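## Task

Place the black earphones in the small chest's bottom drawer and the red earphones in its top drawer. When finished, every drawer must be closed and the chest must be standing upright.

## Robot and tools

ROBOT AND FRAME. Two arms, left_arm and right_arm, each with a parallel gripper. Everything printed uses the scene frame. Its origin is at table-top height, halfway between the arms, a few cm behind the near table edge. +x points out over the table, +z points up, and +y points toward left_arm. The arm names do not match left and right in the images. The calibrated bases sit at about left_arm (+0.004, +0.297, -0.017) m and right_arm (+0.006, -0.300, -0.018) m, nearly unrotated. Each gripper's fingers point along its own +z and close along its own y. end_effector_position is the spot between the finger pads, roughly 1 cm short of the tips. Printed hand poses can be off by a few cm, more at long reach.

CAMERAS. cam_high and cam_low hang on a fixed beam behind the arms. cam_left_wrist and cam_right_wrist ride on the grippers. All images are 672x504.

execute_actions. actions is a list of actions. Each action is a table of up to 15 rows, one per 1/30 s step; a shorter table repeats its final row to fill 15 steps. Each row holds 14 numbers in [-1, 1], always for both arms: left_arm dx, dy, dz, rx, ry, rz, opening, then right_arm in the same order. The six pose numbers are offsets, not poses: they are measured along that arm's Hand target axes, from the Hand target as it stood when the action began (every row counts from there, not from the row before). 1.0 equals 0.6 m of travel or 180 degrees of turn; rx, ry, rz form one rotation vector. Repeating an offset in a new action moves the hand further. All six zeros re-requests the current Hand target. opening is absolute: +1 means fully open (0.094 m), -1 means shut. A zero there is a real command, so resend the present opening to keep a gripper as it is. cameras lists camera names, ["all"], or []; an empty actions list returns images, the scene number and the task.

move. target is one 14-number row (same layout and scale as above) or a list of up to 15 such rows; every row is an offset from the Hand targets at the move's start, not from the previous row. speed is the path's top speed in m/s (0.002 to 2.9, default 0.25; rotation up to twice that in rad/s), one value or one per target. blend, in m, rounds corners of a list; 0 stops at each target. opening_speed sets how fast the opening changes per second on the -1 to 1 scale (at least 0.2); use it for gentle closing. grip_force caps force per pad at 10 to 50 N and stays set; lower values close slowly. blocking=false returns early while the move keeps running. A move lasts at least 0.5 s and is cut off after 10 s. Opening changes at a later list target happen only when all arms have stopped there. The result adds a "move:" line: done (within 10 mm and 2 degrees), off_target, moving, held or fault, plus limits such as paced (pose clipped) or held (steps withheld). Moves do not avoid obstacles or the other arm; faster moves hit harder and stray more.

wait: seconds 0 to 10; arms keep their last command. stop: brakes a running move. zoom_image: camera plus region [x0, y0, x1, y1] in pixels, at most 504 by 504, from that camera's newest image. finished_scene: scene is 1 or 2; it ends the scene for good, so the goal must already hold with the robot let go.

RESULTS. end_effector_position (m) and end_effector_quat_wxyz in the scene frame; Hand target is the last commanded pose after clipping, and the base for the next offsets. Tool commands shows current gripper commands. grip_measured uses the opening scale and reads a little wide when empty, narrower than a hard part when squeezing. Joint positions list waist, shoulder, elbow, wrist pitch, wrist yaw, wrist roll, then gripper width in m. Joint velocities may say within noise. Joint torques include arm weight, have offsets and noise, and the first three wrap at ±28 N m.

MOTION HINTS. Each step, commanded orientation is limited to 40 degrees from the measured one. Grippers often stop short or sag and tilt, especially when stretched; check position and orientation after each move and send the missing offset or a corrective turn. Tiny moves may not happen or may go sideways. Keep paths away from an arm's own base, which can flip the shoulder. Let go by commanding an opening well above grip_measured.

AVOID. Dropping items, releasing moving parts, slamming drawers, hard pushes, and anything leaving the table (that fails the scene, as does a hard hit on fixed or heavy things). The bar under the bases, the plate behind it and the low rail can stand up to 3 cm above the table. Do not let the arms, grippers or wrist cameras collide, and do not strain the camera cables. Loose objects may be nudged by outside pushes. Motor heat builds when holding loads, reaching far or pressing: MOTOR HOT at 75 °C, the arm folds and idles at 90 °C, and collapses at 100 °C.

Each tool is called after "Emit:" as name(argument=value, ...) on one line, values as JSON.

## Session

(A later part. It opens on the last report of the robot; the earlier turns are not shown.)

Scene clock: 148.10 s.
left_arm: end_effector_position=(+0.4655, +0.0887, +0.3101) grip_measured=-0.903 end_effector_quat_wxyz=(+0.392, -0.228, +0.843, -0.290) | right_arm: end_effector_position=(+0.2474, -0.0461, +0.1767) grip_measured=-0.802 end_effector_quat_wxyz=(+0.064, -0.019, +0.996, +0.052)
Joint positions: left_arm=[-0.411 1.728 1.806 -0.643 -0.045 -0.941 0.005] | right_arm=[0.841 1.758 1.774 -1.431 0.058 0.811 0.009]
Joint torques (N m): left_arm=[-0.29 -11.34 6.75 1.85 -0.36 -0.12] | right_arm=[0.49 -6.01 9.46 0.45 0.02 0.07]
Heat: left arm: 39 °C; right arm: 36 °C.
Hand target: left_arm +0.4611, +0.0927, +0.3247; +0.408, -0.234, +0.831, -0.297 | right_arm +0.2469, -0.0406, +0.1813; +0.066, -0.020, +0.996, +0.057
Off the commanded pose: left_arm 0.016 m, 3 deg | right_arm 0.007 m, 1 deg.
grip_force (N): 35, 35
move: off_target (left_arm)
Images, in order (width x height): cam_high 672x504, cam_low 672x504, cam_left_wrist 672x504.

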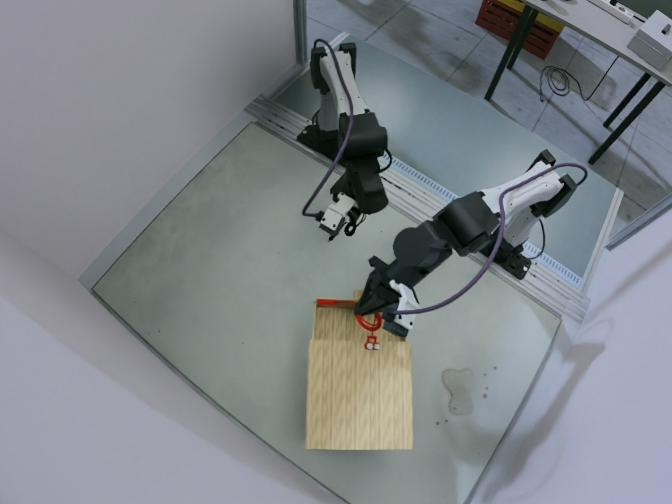

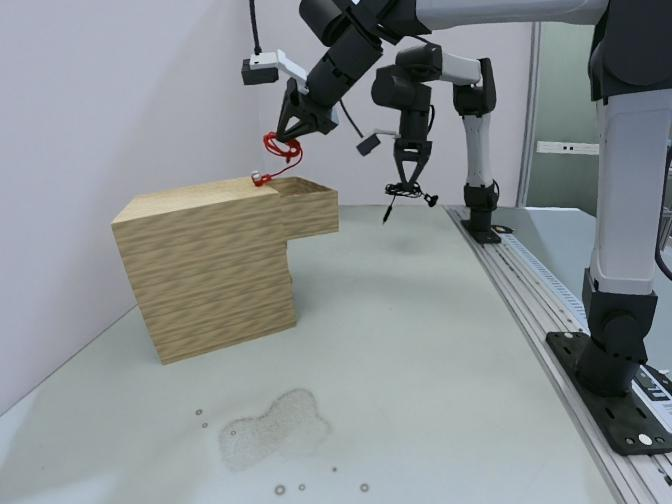

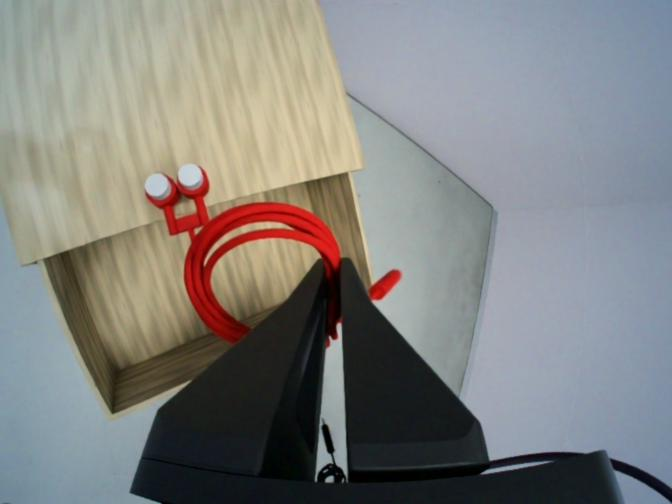

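Emit:
move(target=[[-0.0087,-0.0065,-0.0665,0,0,0,-1,0,0,0,0,0,0,-1],[0.057,0.0723,-0.011,0,0,0,-1,0,0,0,0,0,0,-1]], speed=0.1, cameras=["cam_low","cam_left_wrist","cam_high"])

Emit:
zoom_image(camera="cam_low", region=[220, 80, 370, 230])

Scene clock: 155.70 s.
left_arm: end_effector_position=(+0.4332, +0.1013, +0.2670) grip_measured=-0.903 end_effector_quat_wxyz=(+0.392, -0.228, +0.842, -0.291) | right_arm: end_effector_position=(+0.2474, -0.0461, +0.1767) grip_measured=-0.802 end_effector_quat_wxyz=(+0.064, -0.019, +0.996, +0.052)
Joint positions: left_arm=[-0.419 1.554 1.445 -0.455 -0.052 -0.947 0.005] | right_arm=[0.841 1.758 1.774 -1.431 0.058 0.811 0.009]
Joint torques (N m): left_arm=[-0.47 -9.76 7.12 1.88 -0.37 -0.11] | right_arm=[0.53 -6.31 9.37 0.44 -0.04 0.08]
Heat: left arm: 40 °C; right arm: 36 °C.
Hand target: left_arm +0.4303, +0.1041, +0.2798; +0.408, -0.234, +0.831, -0.297 | right_arm +0.2469, -0.0406, +0.1813; +0.066, -0.020, +0.996, +0.057
Off the commanded pose: left_arm 0.013 m, 2 deg | right_arm 0.007 m, 1 deg.
grip_force (N): 35, 35
move: off_target (left_arm)
Images, in order (width x height): cam_high 672x504, cam_low 672x504, cam_left_wrist 672x504.

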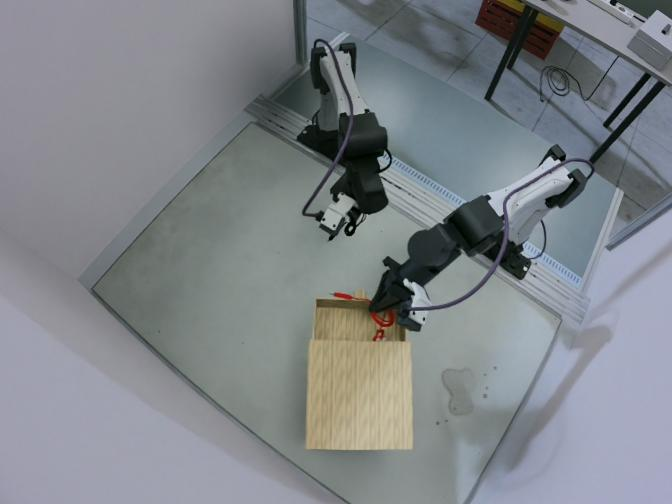

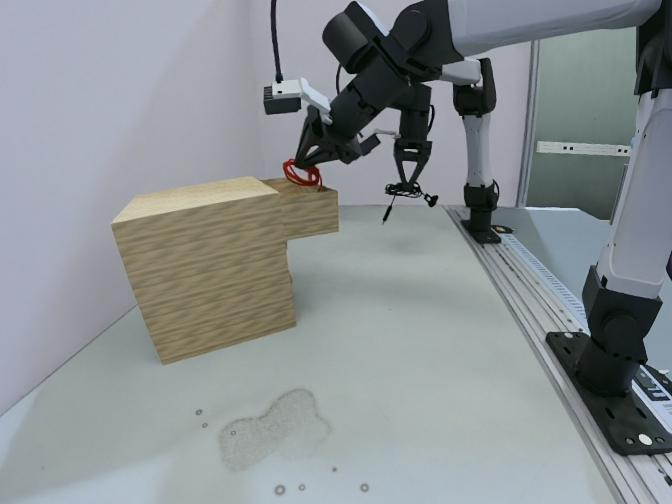

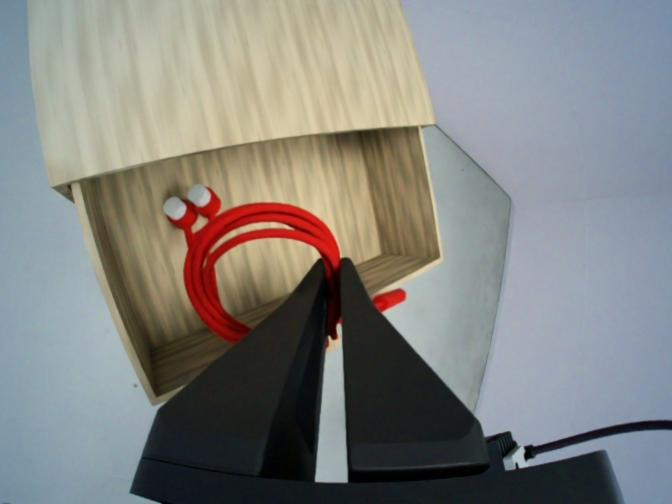

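Scaled by 3.360.

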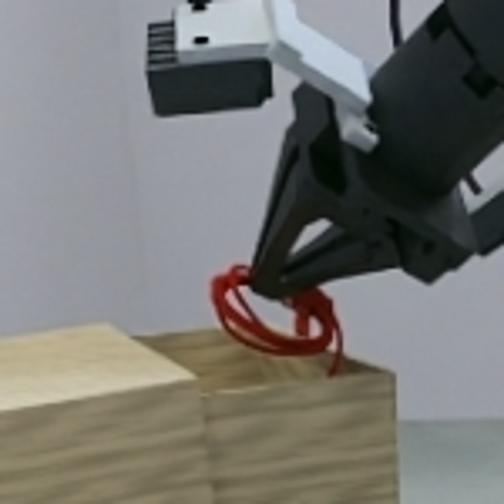

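Emit:
move(target=[[-0.047,0.0148,0.031,0,0,0,-1,0,0,0,0,0,0,-1],[0.002,0.0777,0.076,0,0,0,-1,0,0,0,0,0,0,-1]], speed=0.1, cameras=["cam_low","cam_left_wrist","cam_high","cam_right_wrist"])

Emit:
zoom_image(camera="cam_low", region=[220, 80, 370, 230])

Scene clock: 160.63 s.
left_arm: end_effector_position=(+0.4575, +0.1240, +0.2292) grip_measured=-0.903 end_effector_quat_wxyz=(+0.405, -0.241, +0.832, -0.294) | right_arm: end_effector_position=(+0.2474, -0.0461, +0.1767) grip_measured=-0.802 end_effector_quat_wxyz=(+0.064, -0.019, +0.996, +0.052)
Joint positions: left_arm=[-0.342 1.583 1.299 -0.251 -0.01 -0.928 0.005] | right_arm=[0.841 1.758 1.774 -1.431 0.058 0.811 0.009]
Joint torques (N m): left_arm=[0.29 -6.9 6.34 2.05 0.01 0.14] | right_arm=[0.5 -6.28 9.48 0.43 -0.02 0.06]
Heat: left arm: 40 °C; right arm: 37 °C.
Hand target: left_arm +0.4600, +0.1229, +0.2250; +0.408, -0.234, +0.831, -0.297 | right_arm +0.2469, -0.0406, +0.1813; +0.066, -0.020, +0.996, +0.057
Off the commanded pose: left_arm 0.005 m, 1 deg | right_arm 0.007 m, 1 deg.
grip_force (N): 35, 35
move: done

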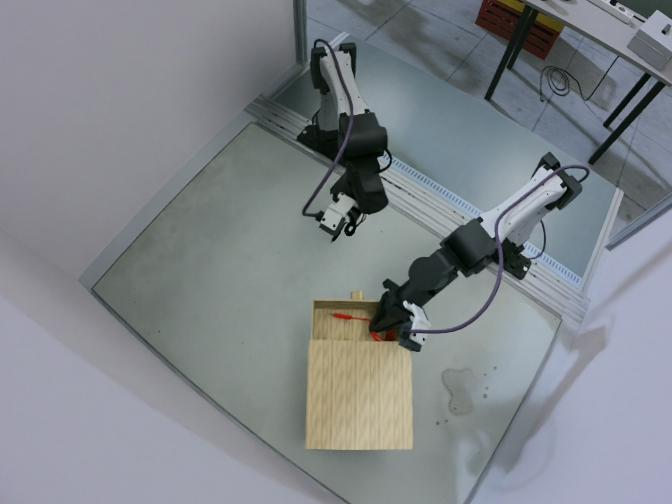

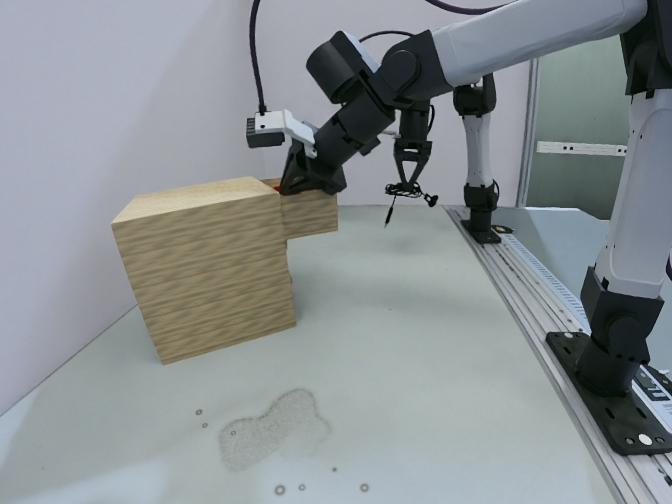

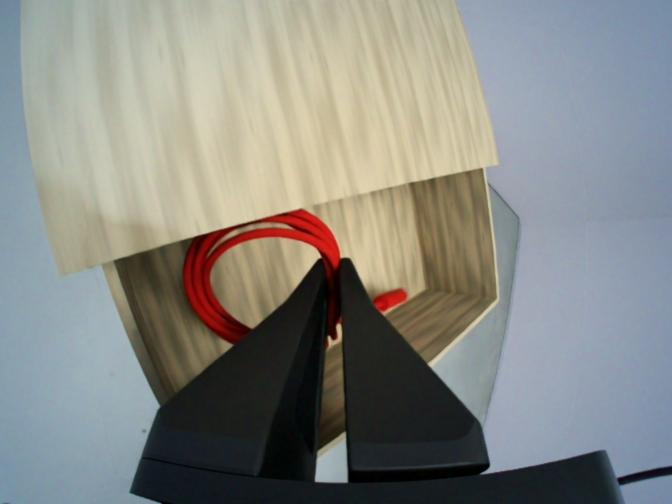

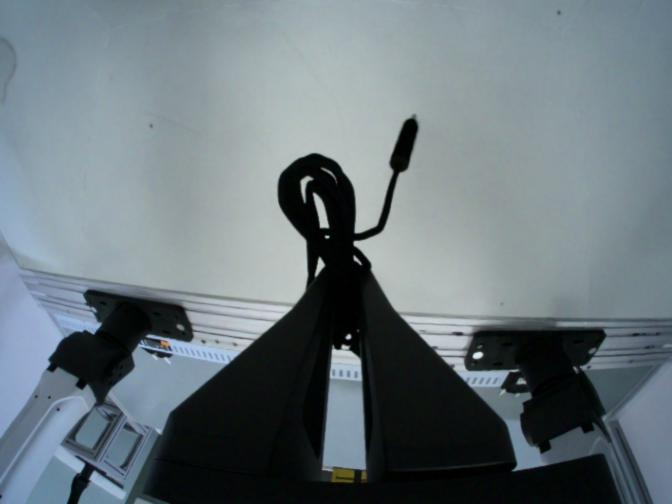

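Scaled by 3.360.

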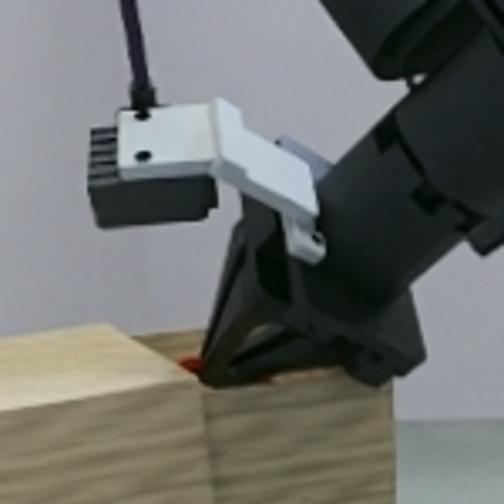

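Emit:
move(target=[[0,0,0,0,0,0,-0.4,0,0,0,0,0,0,-1],[0,0,-0.25,0,0,0,-0.4,0.0368,-0.0303,0.271,0,0,0,-1],[0,0,-0.25,0,0,0,-0.4,0.0368,-0.0303,0.271,0,0,0,0.1],[0,0,-0.25,0,0,0,-0.4,0.01,-0.008,0.074,0,0,0,0.1]], speed=0.15, grip_force=[50, 50], cameras=["all"])

Scene clock: 172.20 s.
left_arm: end_effector_position=(+0.3396, +0.1668, +0.2950) grip_measured=-0.403 end_effector_quat_wxyz=(+0.405, -0.239, +0.831, -0.298) | right_arm: end_effector_position=(+0.2469, -0.0456, +0.1223) grip_measured=+0.098 end_effector_quat_wxyz=(+0.055, -0.019, +0.997, +0.042)
Joint positions: left_arm=[-0.342 1.142 1.218 -0.606 -0.003 -0.927 0.028] | right_arm=[0.838 1.751 1.551 -1.242 0.058 0.81 0.052]
Joint torques (N m): left_arm=[0.27 -3.96 8.27 1.64 -0.07 0.12] | right_arm=[0.39 -8.17 9.65 0.4 0 0.03]
Heat: left arm: 37 °C; right arm: 37 °C.
Hand target: left_arm +0.3375, +0.1683, +0.2985; +0.408, -0.234, +0.831, -0.297 | right_arm +0.2469, -0.0404, +0.1362; +0.066, -0.021, +0.996, +0.057
Off the commanded pose: left_arm 0.004 m, 1 deg | right_arm 0.015 m, 2 deg.
move: off_target (right_arm)

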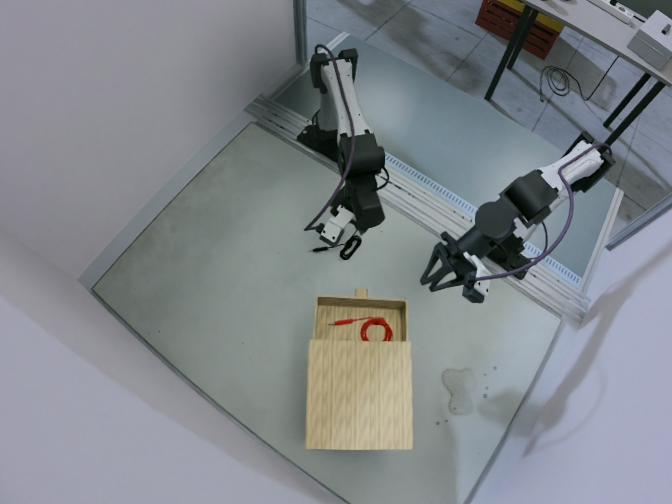

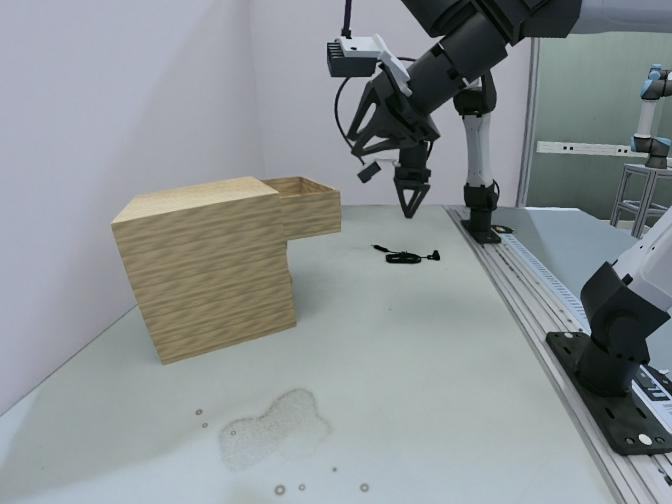

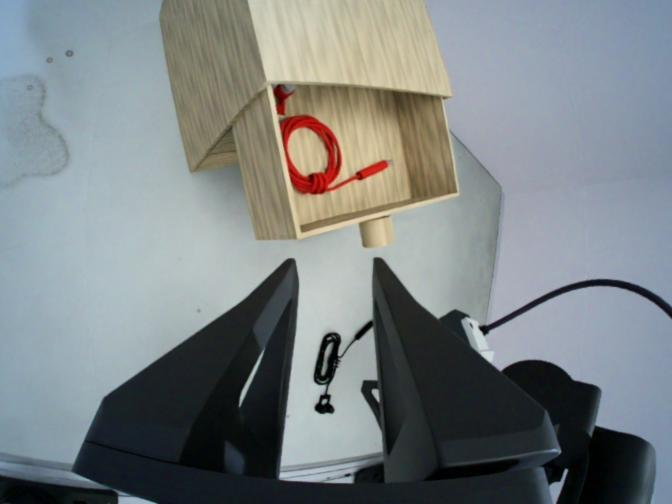

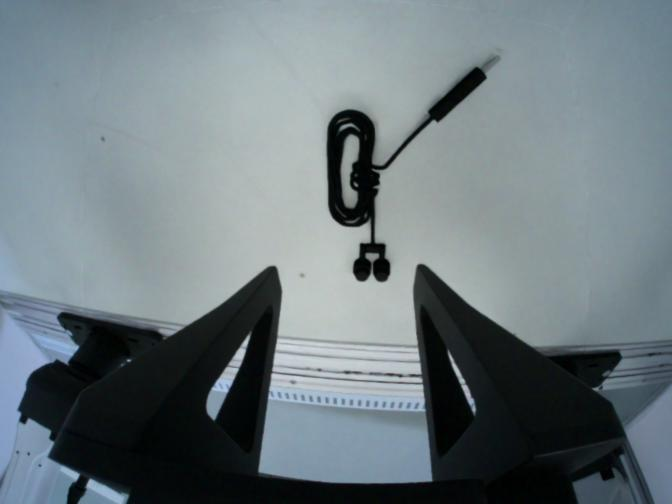

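Emit:
move(target=[[0.048,0.1007,-0.194,0,0,0,-0.4,-0.1967,0.1542,-0.0575,-0.0827,-0.328,-0.16,-1],[0.048,0.1007,-0.194,0,0,0,-0.4,-0.4053,0.2718,-0.0158,-0.0827,-0.328,-0.16,-1]], speed=[0.25,0.1], cameras=["cam_high","cam_right_wrist","cam_low"])

Scene clock: 182.07 s.
left_arm: end_effector_position=(+0.2198, +0.2289, +0.3041) grip_measured=-0.403 end_effector_quat_wxyz=(+0.415, -0.239, +0.825, -0.299) | right_arm: end_effector_position=(+0.4681, +0.1171, +0.1894) grip_measured=-0.991 end_effector_quat_wxyz=(+0.537, -0.232, +0.798, +0.145)
Joint positions: left_arm=[-0.17 0.695 1.124 -0.944 0.136 -0.841 0.028] | right_arm=[0.801 2.088 1.676 0.009 0.263 0.056 0]
Joint torques (N m): left_arm=[0.66 0.49 5.78 1.65 0.15 0.15] | right_arm=[-1.03 -7.43 12.19 2.34 -0.32 -0.07]
Heat: left arm: 36 °C; right arm: 37 °C.
Hand target: left_arm +0.2174, +0.2283, +0.2987; +0.408, -0.234, +0.831, -0.297 | right_arm +0.4787, +0.1284, +0.1959; +0.550, -0.234, +0.785, +0.164
Off the commanded pose: left_arm 0.006 m, 1 deg | right_arm 0.017 m, 3 deg.
move: off_target (right_arm)
Images, in order (width x height): cam_high 672x504, cam_low 672x504, cam_right_wrist 672x504.

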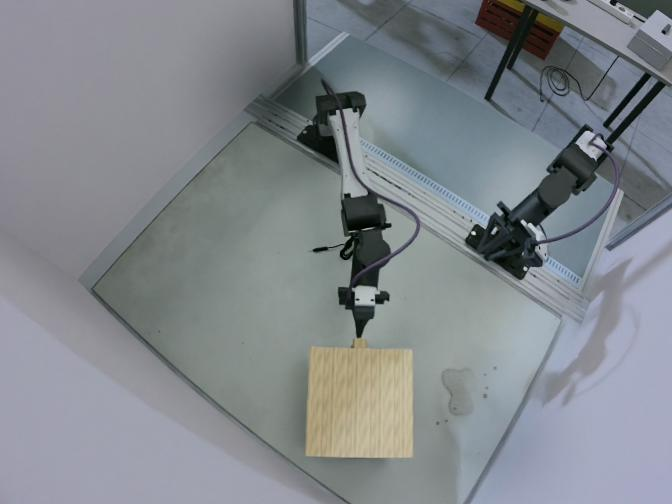

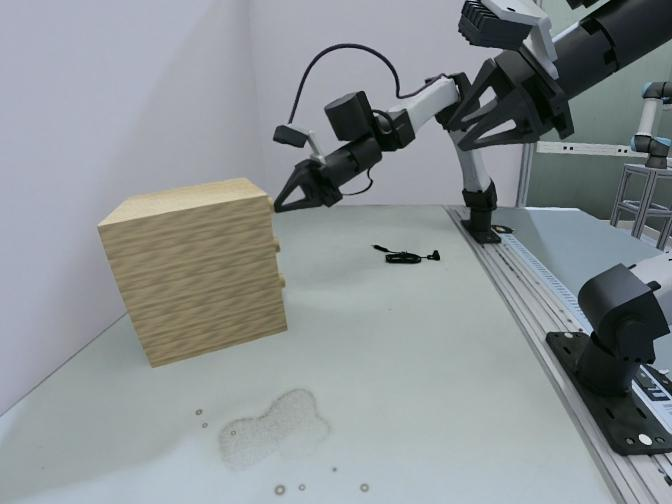

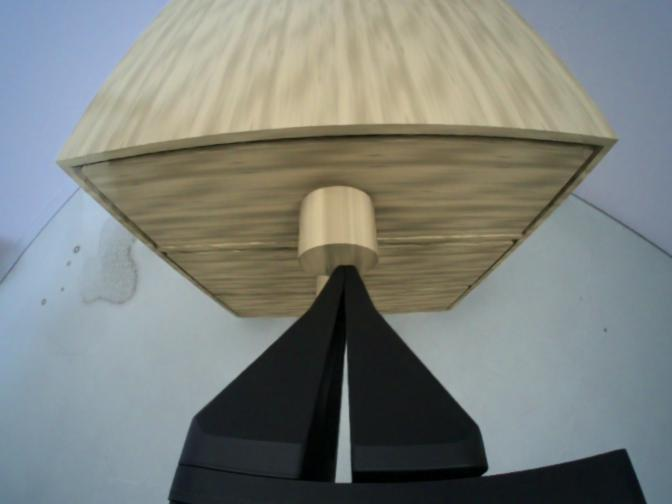

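Emit:
move(target=[[0,0,0,0,0,0,-0.4,0.0503,0.003,-0.1387,0,0,0,0.5],[0,0,0,0,0,0,-0.4,0.2365,0.0052,-0.0162,0,0,-0.222,0.5]], speed=0.2, blend=[0.02,0], cameras=["cam_right_wrist","cam_low"])

Scene clock: 188.67 s.
left_arm: end_effector_position=(+0.2198, +0.2289, +0.3041) grip_measured=-0.403 end_effector_quat_wxyz=(+0.415, -0.239, +0.825, -0.299) | right_arm: end_effector_position=(+0.4309, +0.0991, +0.0725) grip_measured=+0.498 end_effector_quat_wxyz=(+0.574, -0.482, +0.661, -0.038)
Joint positions: left_arm=[-0.17 0.695 1.124 -0.944 0.136 -0.841 0.028] | right_arm=[0.822 2.143 1.197 0.59 0.269 -0.632 0.07]
Joint torques (N m): left_arm=[0.65 0.47 5.78 1.65 0.14 0.15] | right_arm=[-0.55 -8.94 6.04 2.12 -0.17 -0.03]
Heat: left arm: 35 °C; right arm: 36 °C.
Hand target: left_arm +0.2174, +0.2283, +0.2987; +0.408, -0.234, +0.831, -0.297 | right_arm +0.4287, +0.0995, +0.0659; +0.573, -0.488, +0.658, -0.034
Off the commanded pose: left_arm 0.006 m, 1 deg | right_arm 0.007 m, 1 deg.
move: done
Images, in order (width x height): cam_low 672x504, cam_right_wrist 672x504.

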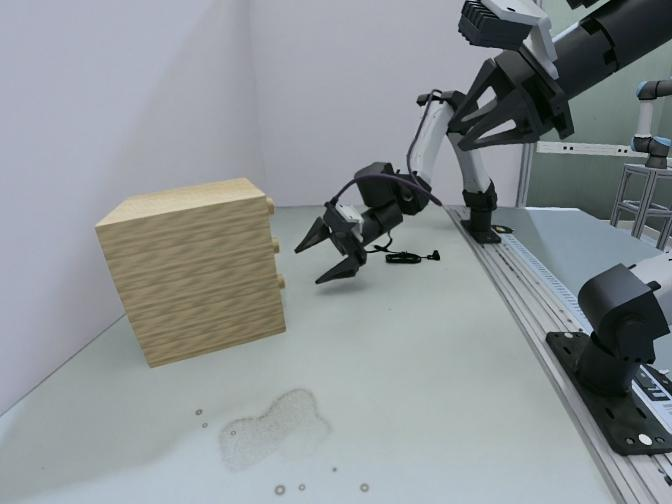

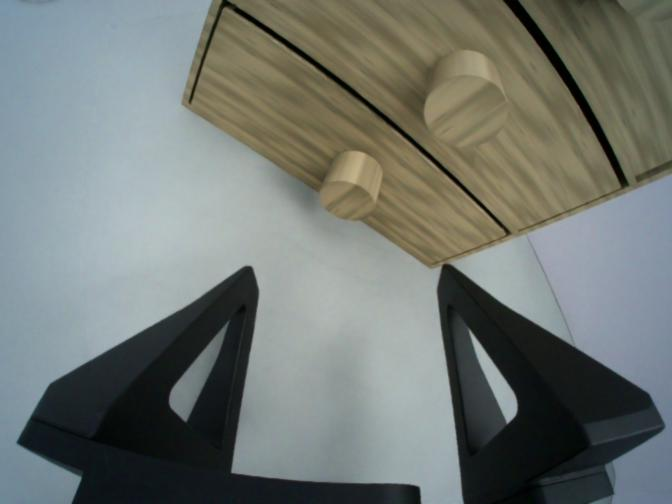

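Emit:
move(target=[[0,0,0,0,0,0,-0.4,-0.0067,0,0.0867,0,0,0,0.5],[0,0,0,0,0,0,-0.4,-0.0067,0,0.0867,0,0,0,-1],[0,0,0,0,0,0,-0.4,0.041,0.045,-0.0935,0,0,0,-1],[0,0,0,0,0,0,-0.4,0.041,0.045,-0.0935,0,0,0,0.4],[0,0,0,0,0,0,-0.4,0.07,0.0725,-0.203,0,0,0,0.4]], speed=0.12, cameras=["cam_right_wrist","cam_low","cam_high"])

Scene clock: 223.80 s.
left_arm: end_effector_position=(+0.2198, +0.2289, +0.3041) grip_measured=-0.403 end_effector_quat_wxyz=(+0.415, -0.239, +0.825, -0.299) | right_arm: end_effector_position=(+0.3159, +0.0339, +0.0475) grip_measured=+0.398 end_effector_quat_wxyz=(+0.571, -0.492, +0.657, -0.033)
Joint positions: left_arm=[-0.17 0.695 1.124 -0.944 0.136 -0.841 0.028] | right_arm=[0.948 1.881 0.617 0.885 0.365 -0.594 0.066]
Joint torques (N m): left_arm=[0.65 0.47 5.78 1.65 0.14 0.14] | right_arm=[0.32 -8.27 4.3 1.94 0.16 0.11]
Heat: left arm: 34 °C; right arm: 35 °C.
Hand target: left_arm +0.2174, +0.2283, +0.2987; +0.408, -0.234, +0.831, -0.297 | right_arm +0.3122, +0.0311, +0.0512; +0.573, -0.488, +0.658, -0.034
Off the commanded pose: left_arm 0.006 m, 1 deg | right_arm 0.006 m, 1 deg.
move: done; target 4's new opening was sent with right_arm's hand 0.012 m and 2 deg from that target
Images, in order (width x height): cam_high 672x504, cam_low 672x504, cam_right_wrist 672x504.

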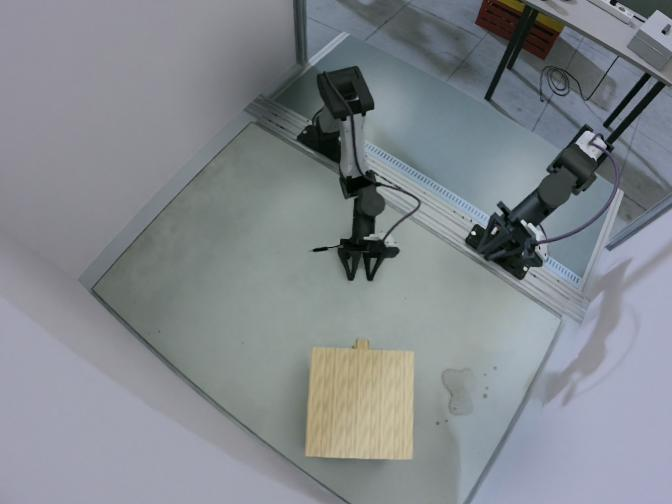

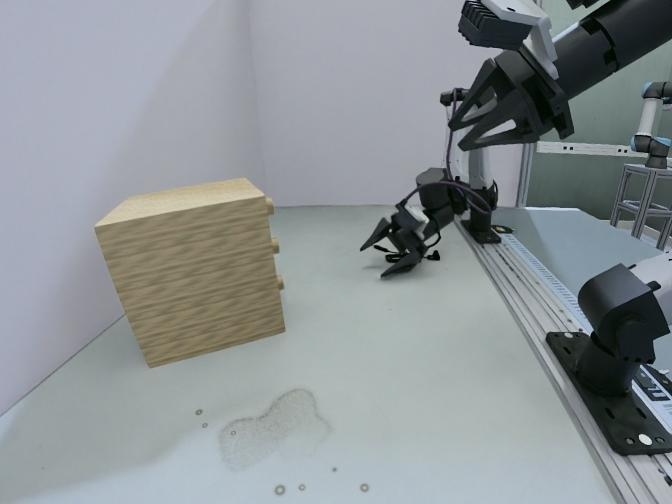

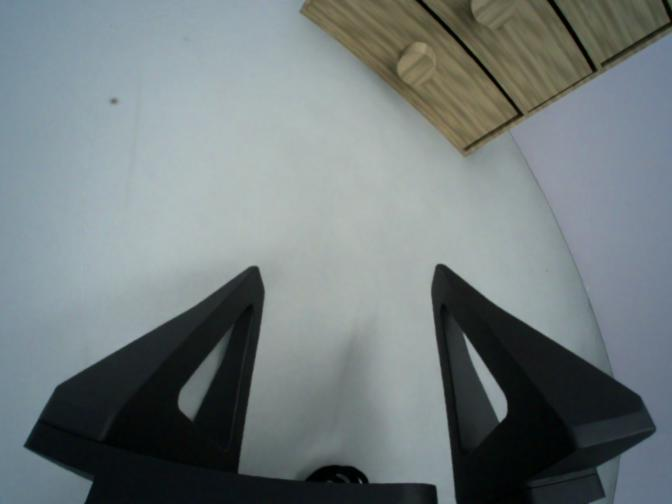

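Emit:
move(target=[0,0,0,0,0,0,-0.4,-0.0758,-0.0747,0.267,0,0,0,0.6], speed=0.15, cameras=["cam_right_wrist","cam_low"])

Scene clock: 228.57 s.
left_arm: end_effector_position=(+0.2198, +0.2289, +0.3041) grip_measured=-0.403 end_effector_quat_wxyz=(+0.415, -0.239, +0.825, -0.299) | right_arm: end_effector_position=(+0.4578, +0.1126, +0.0556) grip_measured=+0.598 end_effector_quat_wxyz=(+0.573, -0.479, +0.663, -0.041)
Joint positions: left_arm=[-0.17 0.695 1.124 -0.944 0.136 -0.841 0.028] | right_arm=[0.8 2.266 1.334 0.576 0.258 -0.639 0.075]
Joint torques (N m): left_arm=[0.66 0.47 5.78 1.65 0.15 0.14] | right_arm=[-0.18 -9.32 10.03 1.85 -0.22 -0.01]
Heat: left arm: 34 °C; right arm: 35 °C.
Hand target: left_arm +0.2174, +0.2283, +0.2987; +0.408, -0.234, +0.831, -0.297 | right_arm +0.4592, +0.1210, +0.0561; +0.573, -0.488, +0.658, -0.034
Off the commanded pose: left_arm 0.006 m, 1 deg | right_arm 0.009 m, 1 deg.
move: done
Images, in order (width x height): cam_low 672x504, cam_right_wrist 672x504.

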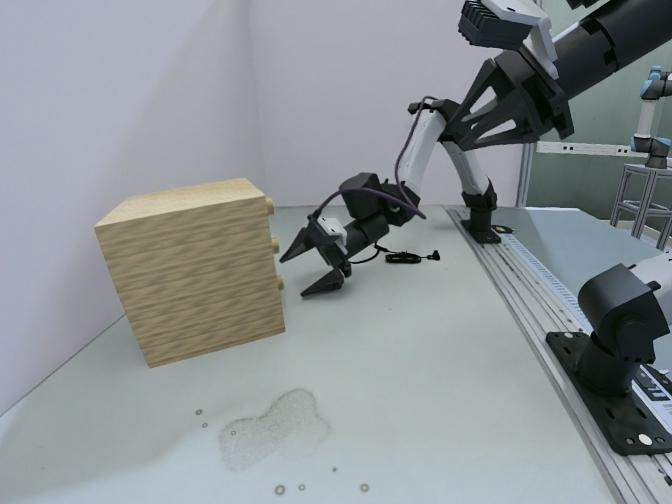

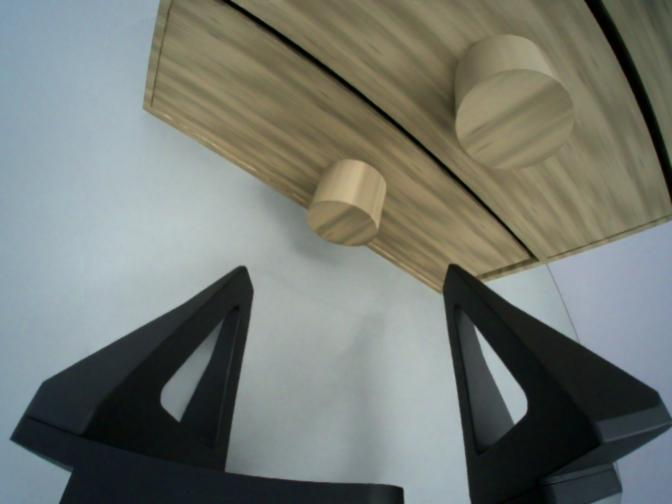

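Emit:
move(target=[[0,0,0,0,0,0,-0.4,-0.023,-0.003,0.04,0,0,0,0.6],[0,0,0,0,0,0,-0.4,-0.023,-0.003,0.04,0,0,0,-1]], speed=0.1, cameras=["cam_right_wrist"])

Scene clock: 233.17 s.
left_arm: end_effector_position=(+0.2198, +0.2289, +0.3041) grip_measured=-0.403 end_effector_quat_wxyz=(+0.415, -0.239, +0.825, -0.299) | right_arm: end_effector_position=(+0.4760, +0.1323, +0.0552) grip_measured=-0.423 end_effector_quat_wxyz=(+0.568, -0.483, +0.665, -0.042)
Joint positions: left_arm=[-0.17 0.695 1.124 -0.944 0.136 -0.841 0.028] | right_arm=[0.8 2.345 1.495 0.481 0.257 -0.64 0.027]
Joint torques (N m): left_arm=[0.65 0.49 5.78 1.65 0.14 0.14] | right_arm=[-0.14 -9.99 10.47 1.9 -0.28 -0.01]
Heat: left arm: 34 °C; right arm: 35 °C.
Hand target: left_arm +0.2174, +0.2283, +0.2987; +0.408, -0.234, +0.831, -0.297 | right_arm +0.4774, +0.1417, +0.0588; +0.573, -0.488, +0.658, -0.034
Off the commanded pose: left_arm 0.006 m, 1 deg | right_arm 0.010 m, 1 deg.
move: done
Images, in order (width x height): cam_right_wrist 672x504.

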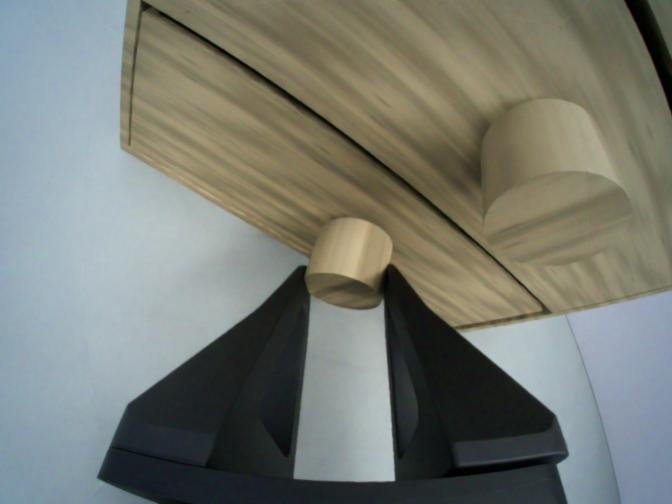

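Emit:
move(target=[[0,0,0,0,0,0,-0.4,0.0477,0.045,-0.18,0,0,0,-1],[0,0,0,0,0,0,-0.4,0.0477,0.045,-0.18,0,0,0,0.4],[0,0,0,0,0,0,-0.4,0.0767,0.0725,-0.29,0,0,0,0.4]], speed=0.12, cameras=["cam_right_wrist","cam_low","cam_high"])

Emit:
zoom_image(camera="cam_high", region=[260, 200, 460, 400])

Scene clock: 238.20 s.
left_arm: end_effector_position=(+0.2198, +0.2289, +0.3041) grip_measured=-0.403 end_effector_quat_wxyz=(+0.415, -0.239, +0.825, -0.299) | right_arm: end_effector_position=(+0.3225, +0.0438, +0.0465) grip_measured=+0.398 end_effector_quat_wxyz=(+0.559, -0.500, +0.661, -0.038)
Joint positions: left_arm=[-0.17 0.695 1.124 -0.944 0.136 -0.841 0.028] | right_arm=[0.949 1.898 0.685 0.803 0.37 -0.596 0.066]
Joint torques (N m): left_arm=[0.66 0.47 5.76 1.65 0.15 0.15] | right_arm=[0.43 -9.28 4.98 2.13 0.12 0.09]
Heat: left arm: 34 °C; right arm: 35 °C.
Hand target: left_arm +0.2174, +0.2283, +0.2987; +0.408, -0.234, +0.831, -0.297 | right_arm +0.3203, +0.0437, +0.0590; +0.573, -0.488, +0.658, -0.034
Off the commanded pose: left_arm 0.006 m, 1 deg | right_arm 0.013 m, 2 deg.
move: off_target (right_arm); target 2's new opening was sent with right_arm's hand 0.013 m and 1 deg from that target
Images, in order (width x height): cam_high 672x504, cam_low 672x504, cam_right_wrist 672x504.

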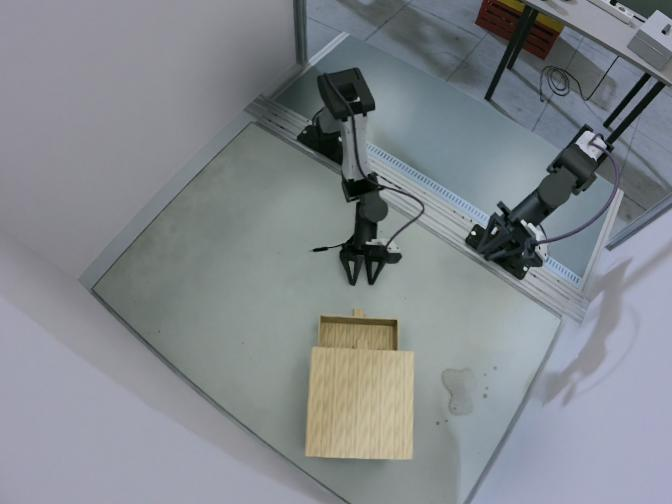

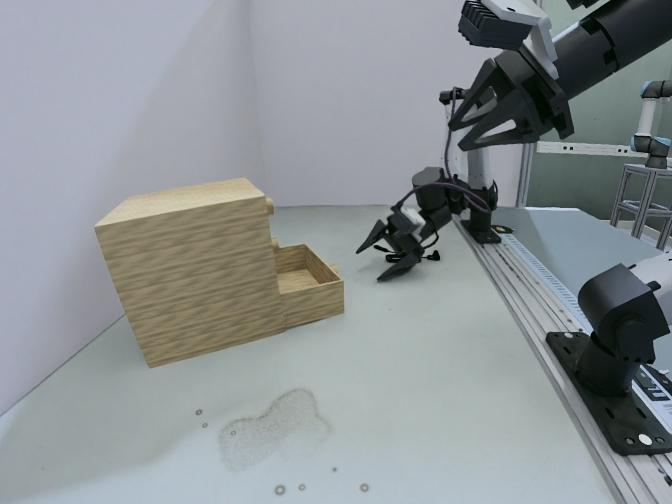

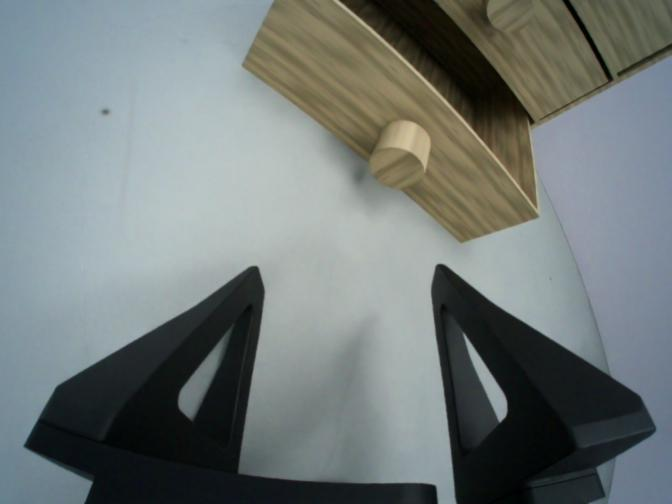

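Scaled by 2.520.

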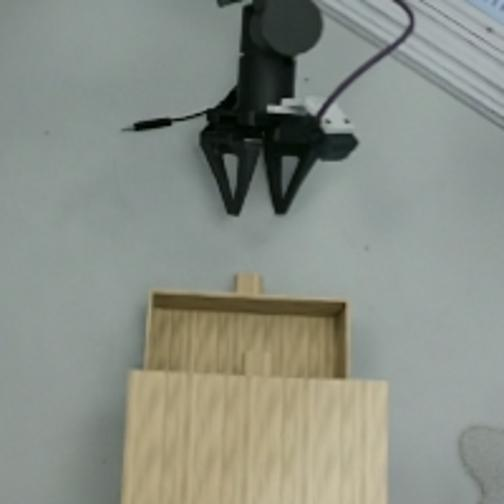

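Emit:
move(target=[[0,0,0,0,0,0,-0.4,-0.081,-0.0865,-0.1163,-0.009,0.088,0.09,0.4],[0,0,0,0,0,0,-0.4,-0.0178,-0.0808,-0.2147,-0.036,0.3535,0.359,0.1]], speed=0.25, blend=[0.03,0], cameras=["cam_right_wrist"])

Scene clock: 249.60 s.
left_arm: end_effector_position=(+0.2198, +0.2289, +0.3041) grip_measured=-0.403 end_effector_quat_wxyz=(+0.415, -0.239, +0.825, -0.299) | right_arm: end_effector_position=(+0.2449, -0.0461, +0.1345) grip_measured=+0.102 end_effector_quat_wxyz=(+0.068, -0.025, +0.996, +0.047)
Joint positions: left_arm=[-0.17 0.695 1.124 -0.944 0.136 -0.841 0.028] | right_arm=[0.849 1.724 1.564 -1.258 0.072 0.807 0.052]
Joint torques (N m): left_arm=[0.65 0.49 5.78 1.65 0.15 0.14] | right_arm=[-0.53 -5.83 10.04 0.43 -0.15 0.05]
Heat: left arm: 34 °C; right arm: 35 °C.
Hand target: left_arm +0.2174, +0.2283, +0.2987; +0.408, -0.234, +0.831, -0.297 | right_arm +0.2468, -0.0405, +0.1401; +0.066, -0.021, +0.996, +0.056
Off the commanded pose: left_arm 0.006 m, 1 deg | right_arm 0.008 m, 1 deg.
move: done
Images, in order (width x height): cam_right_wrist 672x504.

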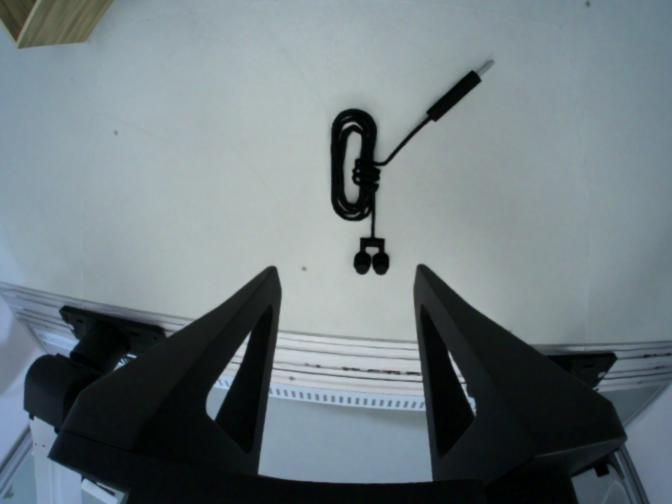

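Emit:
move(target=[[0,0,0,0,0,0,-0.4,0.0293,-0.0175,0.216,0,0,0,0.1],[0,0,0,0,0,0,-0.4,0.0293,-0.0175,0.216,0,0,0,-1],[0,0,0,0,0,0,-0.4,-0.018,0.0147,-0.131,0,0,0,-1],[0,0,0,0,0,0,-0.4,-0.311,0.2185,-0.06,0.0438,-0.0536,-0.6635,-1]], speed=[0.12,0.12,0.2,0.4], blend=[0,0,0.03,0], grip_force=[50, 42], cameras=["all"])

Scene clock: 266.43 s.
left_arm: end_effector_position=(+0.2198, +0.2289, +0.3041) grip_measured=-0.403 end_effector_quat_wxyz=(+0.415, -0.239, +0.825, -0.299) | right_arm: end_effector_position=(+0.4171, +0.0843, +0.2080) grip_measured=-0.794 end_effector_quat_wxyz=(-0.265, +0.836, -0.465, +0.123)
Joint positions: left_arm=[-0.17 0.695 1.124 -0.944 0.136 -0.841 0.028] | right_arm=[0.787 2.451 2.835 -1.375 0.125 -1.372 0.01]
Joint torques (N m): left_arm=[0.66 0.49 5.78 1.65 0.15 0.14] | right_arm=[-0.29 -10.1 9.4 1.47 -0.14 -0.03]
Heat: left arm: 34 °C; right arm: 34 °C.
Hand target: left_arm +0.2174, +0.2283, +0.2987; +0.408, -0.234, +0.831, -0.297 | right_arm +0.4206, +0.0918, +0.2147; -0.152, +0.861, -0.478, +0.084
Off the commanded pose: left_arm 0.006 m, 1 deg | right_arm 0.011 m, 14 deg.
elbow stopped short (right arm): the move would have taken joint 3 (elbow) straighter than the controller allows.
grip_force (N): 50, 42
move: off_target (right_arm); target 2's new opening was sent with right_arm's hand 0.012 m and 2 deg from that target

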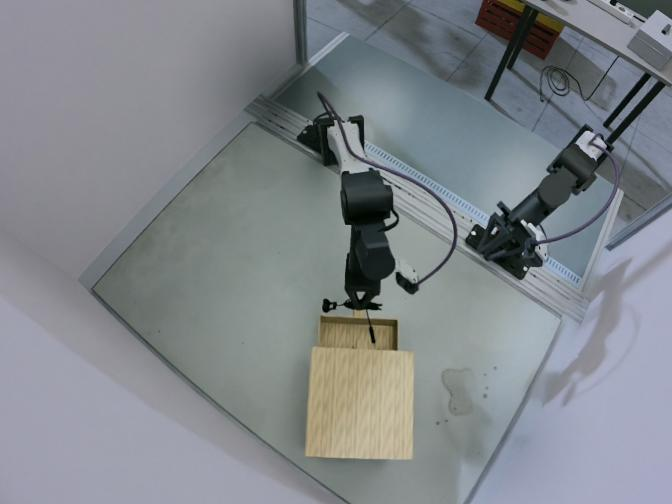

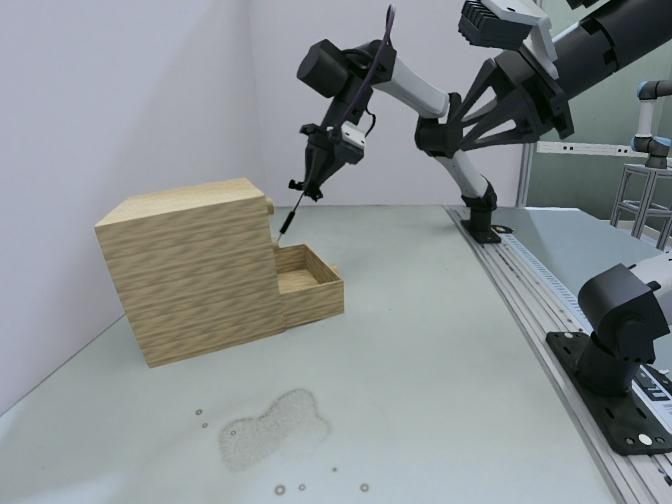

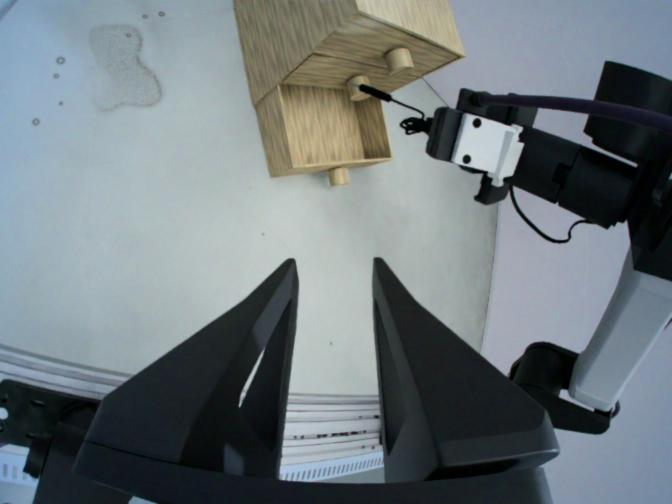

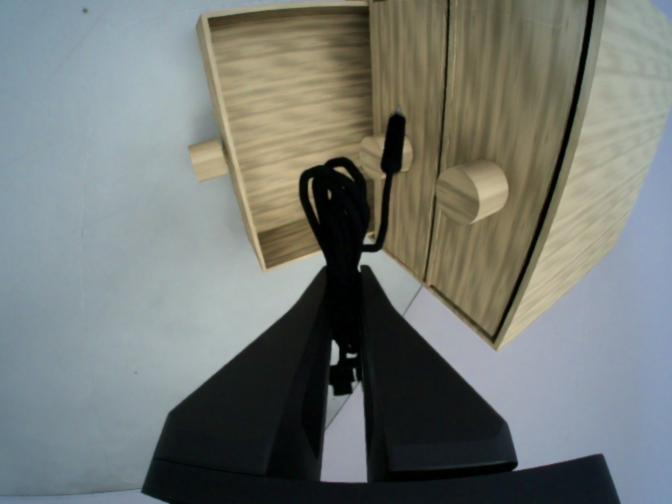

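Emit:
execute_actions(actions=[])

Scene clock: 280.93 s.
left_arm: end_effector_position=(+0.2198, +0.2289, +0.3041) grip_measured=-0.403 end_effector_quat_wxyz=(+0.415, -0.239, +0.825, -0.299) | right_arm: end_effector_position=(+0.4171, +0.0844, +0.2080) grip_measured=-0.794 end_effector_quat_wxyz=(-0.265, +0.836, -0.464, +0.123)
Joint positions: left_arm=[-0.17 0.695 1.124 -0.944 0.136 -0.841 0.028] | right_arm=[0.787 2.451 2.835 -1.374 0.125 -1.372 0.01]
Joint velocities: within noise
Joint torques (N m): left_arm=[0.65 0.47 5.78 1.65 0.15 0.15] | right_arm=[-0.25 -10.29 9.48 1.55 -0.11 -0.08]
Heat: left arm: 34 °C; right arm: 36 °C.
Hand target: left_arm +0.2174, +0.2283, +0.2987; +0.408, -0.234, +0.831, -0.297 | right_arm +0.4206, +0.0918, +0.2147; -0.152, +0.861, -0.478, +0.084
Tool commands: left_gripper/opening=-0.4 right_gripper/opening=-1.0
Off the commanded pose: left_arm 0.006 m, 1 deg | right_arm 0.011 m, 14 deg.
grip_force (N): 50, 42

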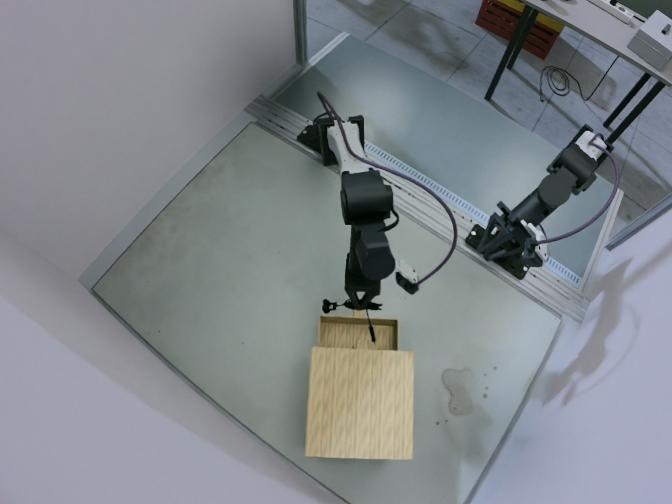

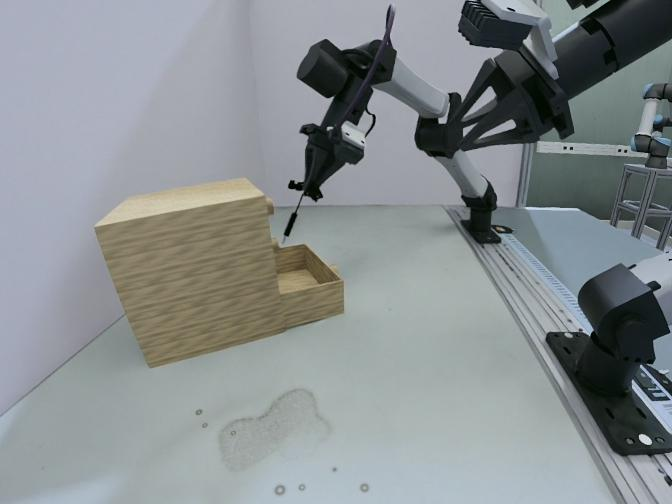

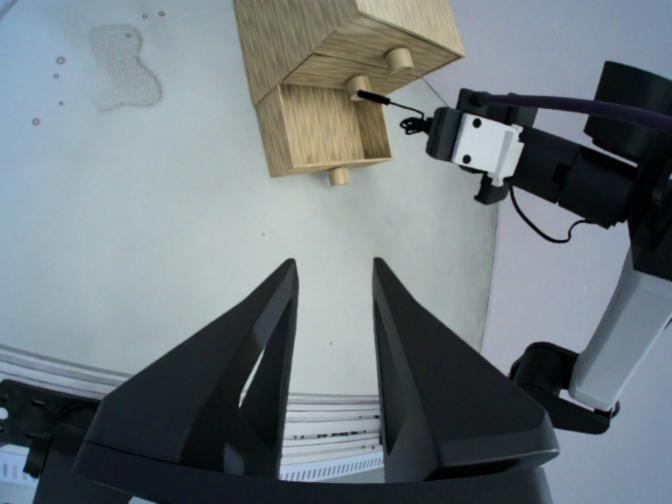

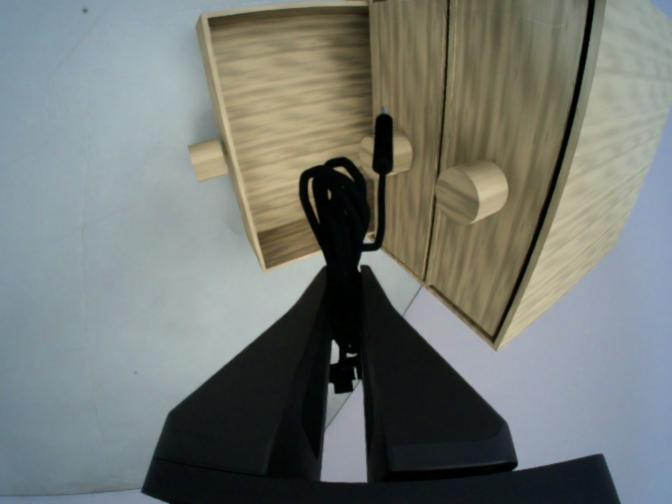

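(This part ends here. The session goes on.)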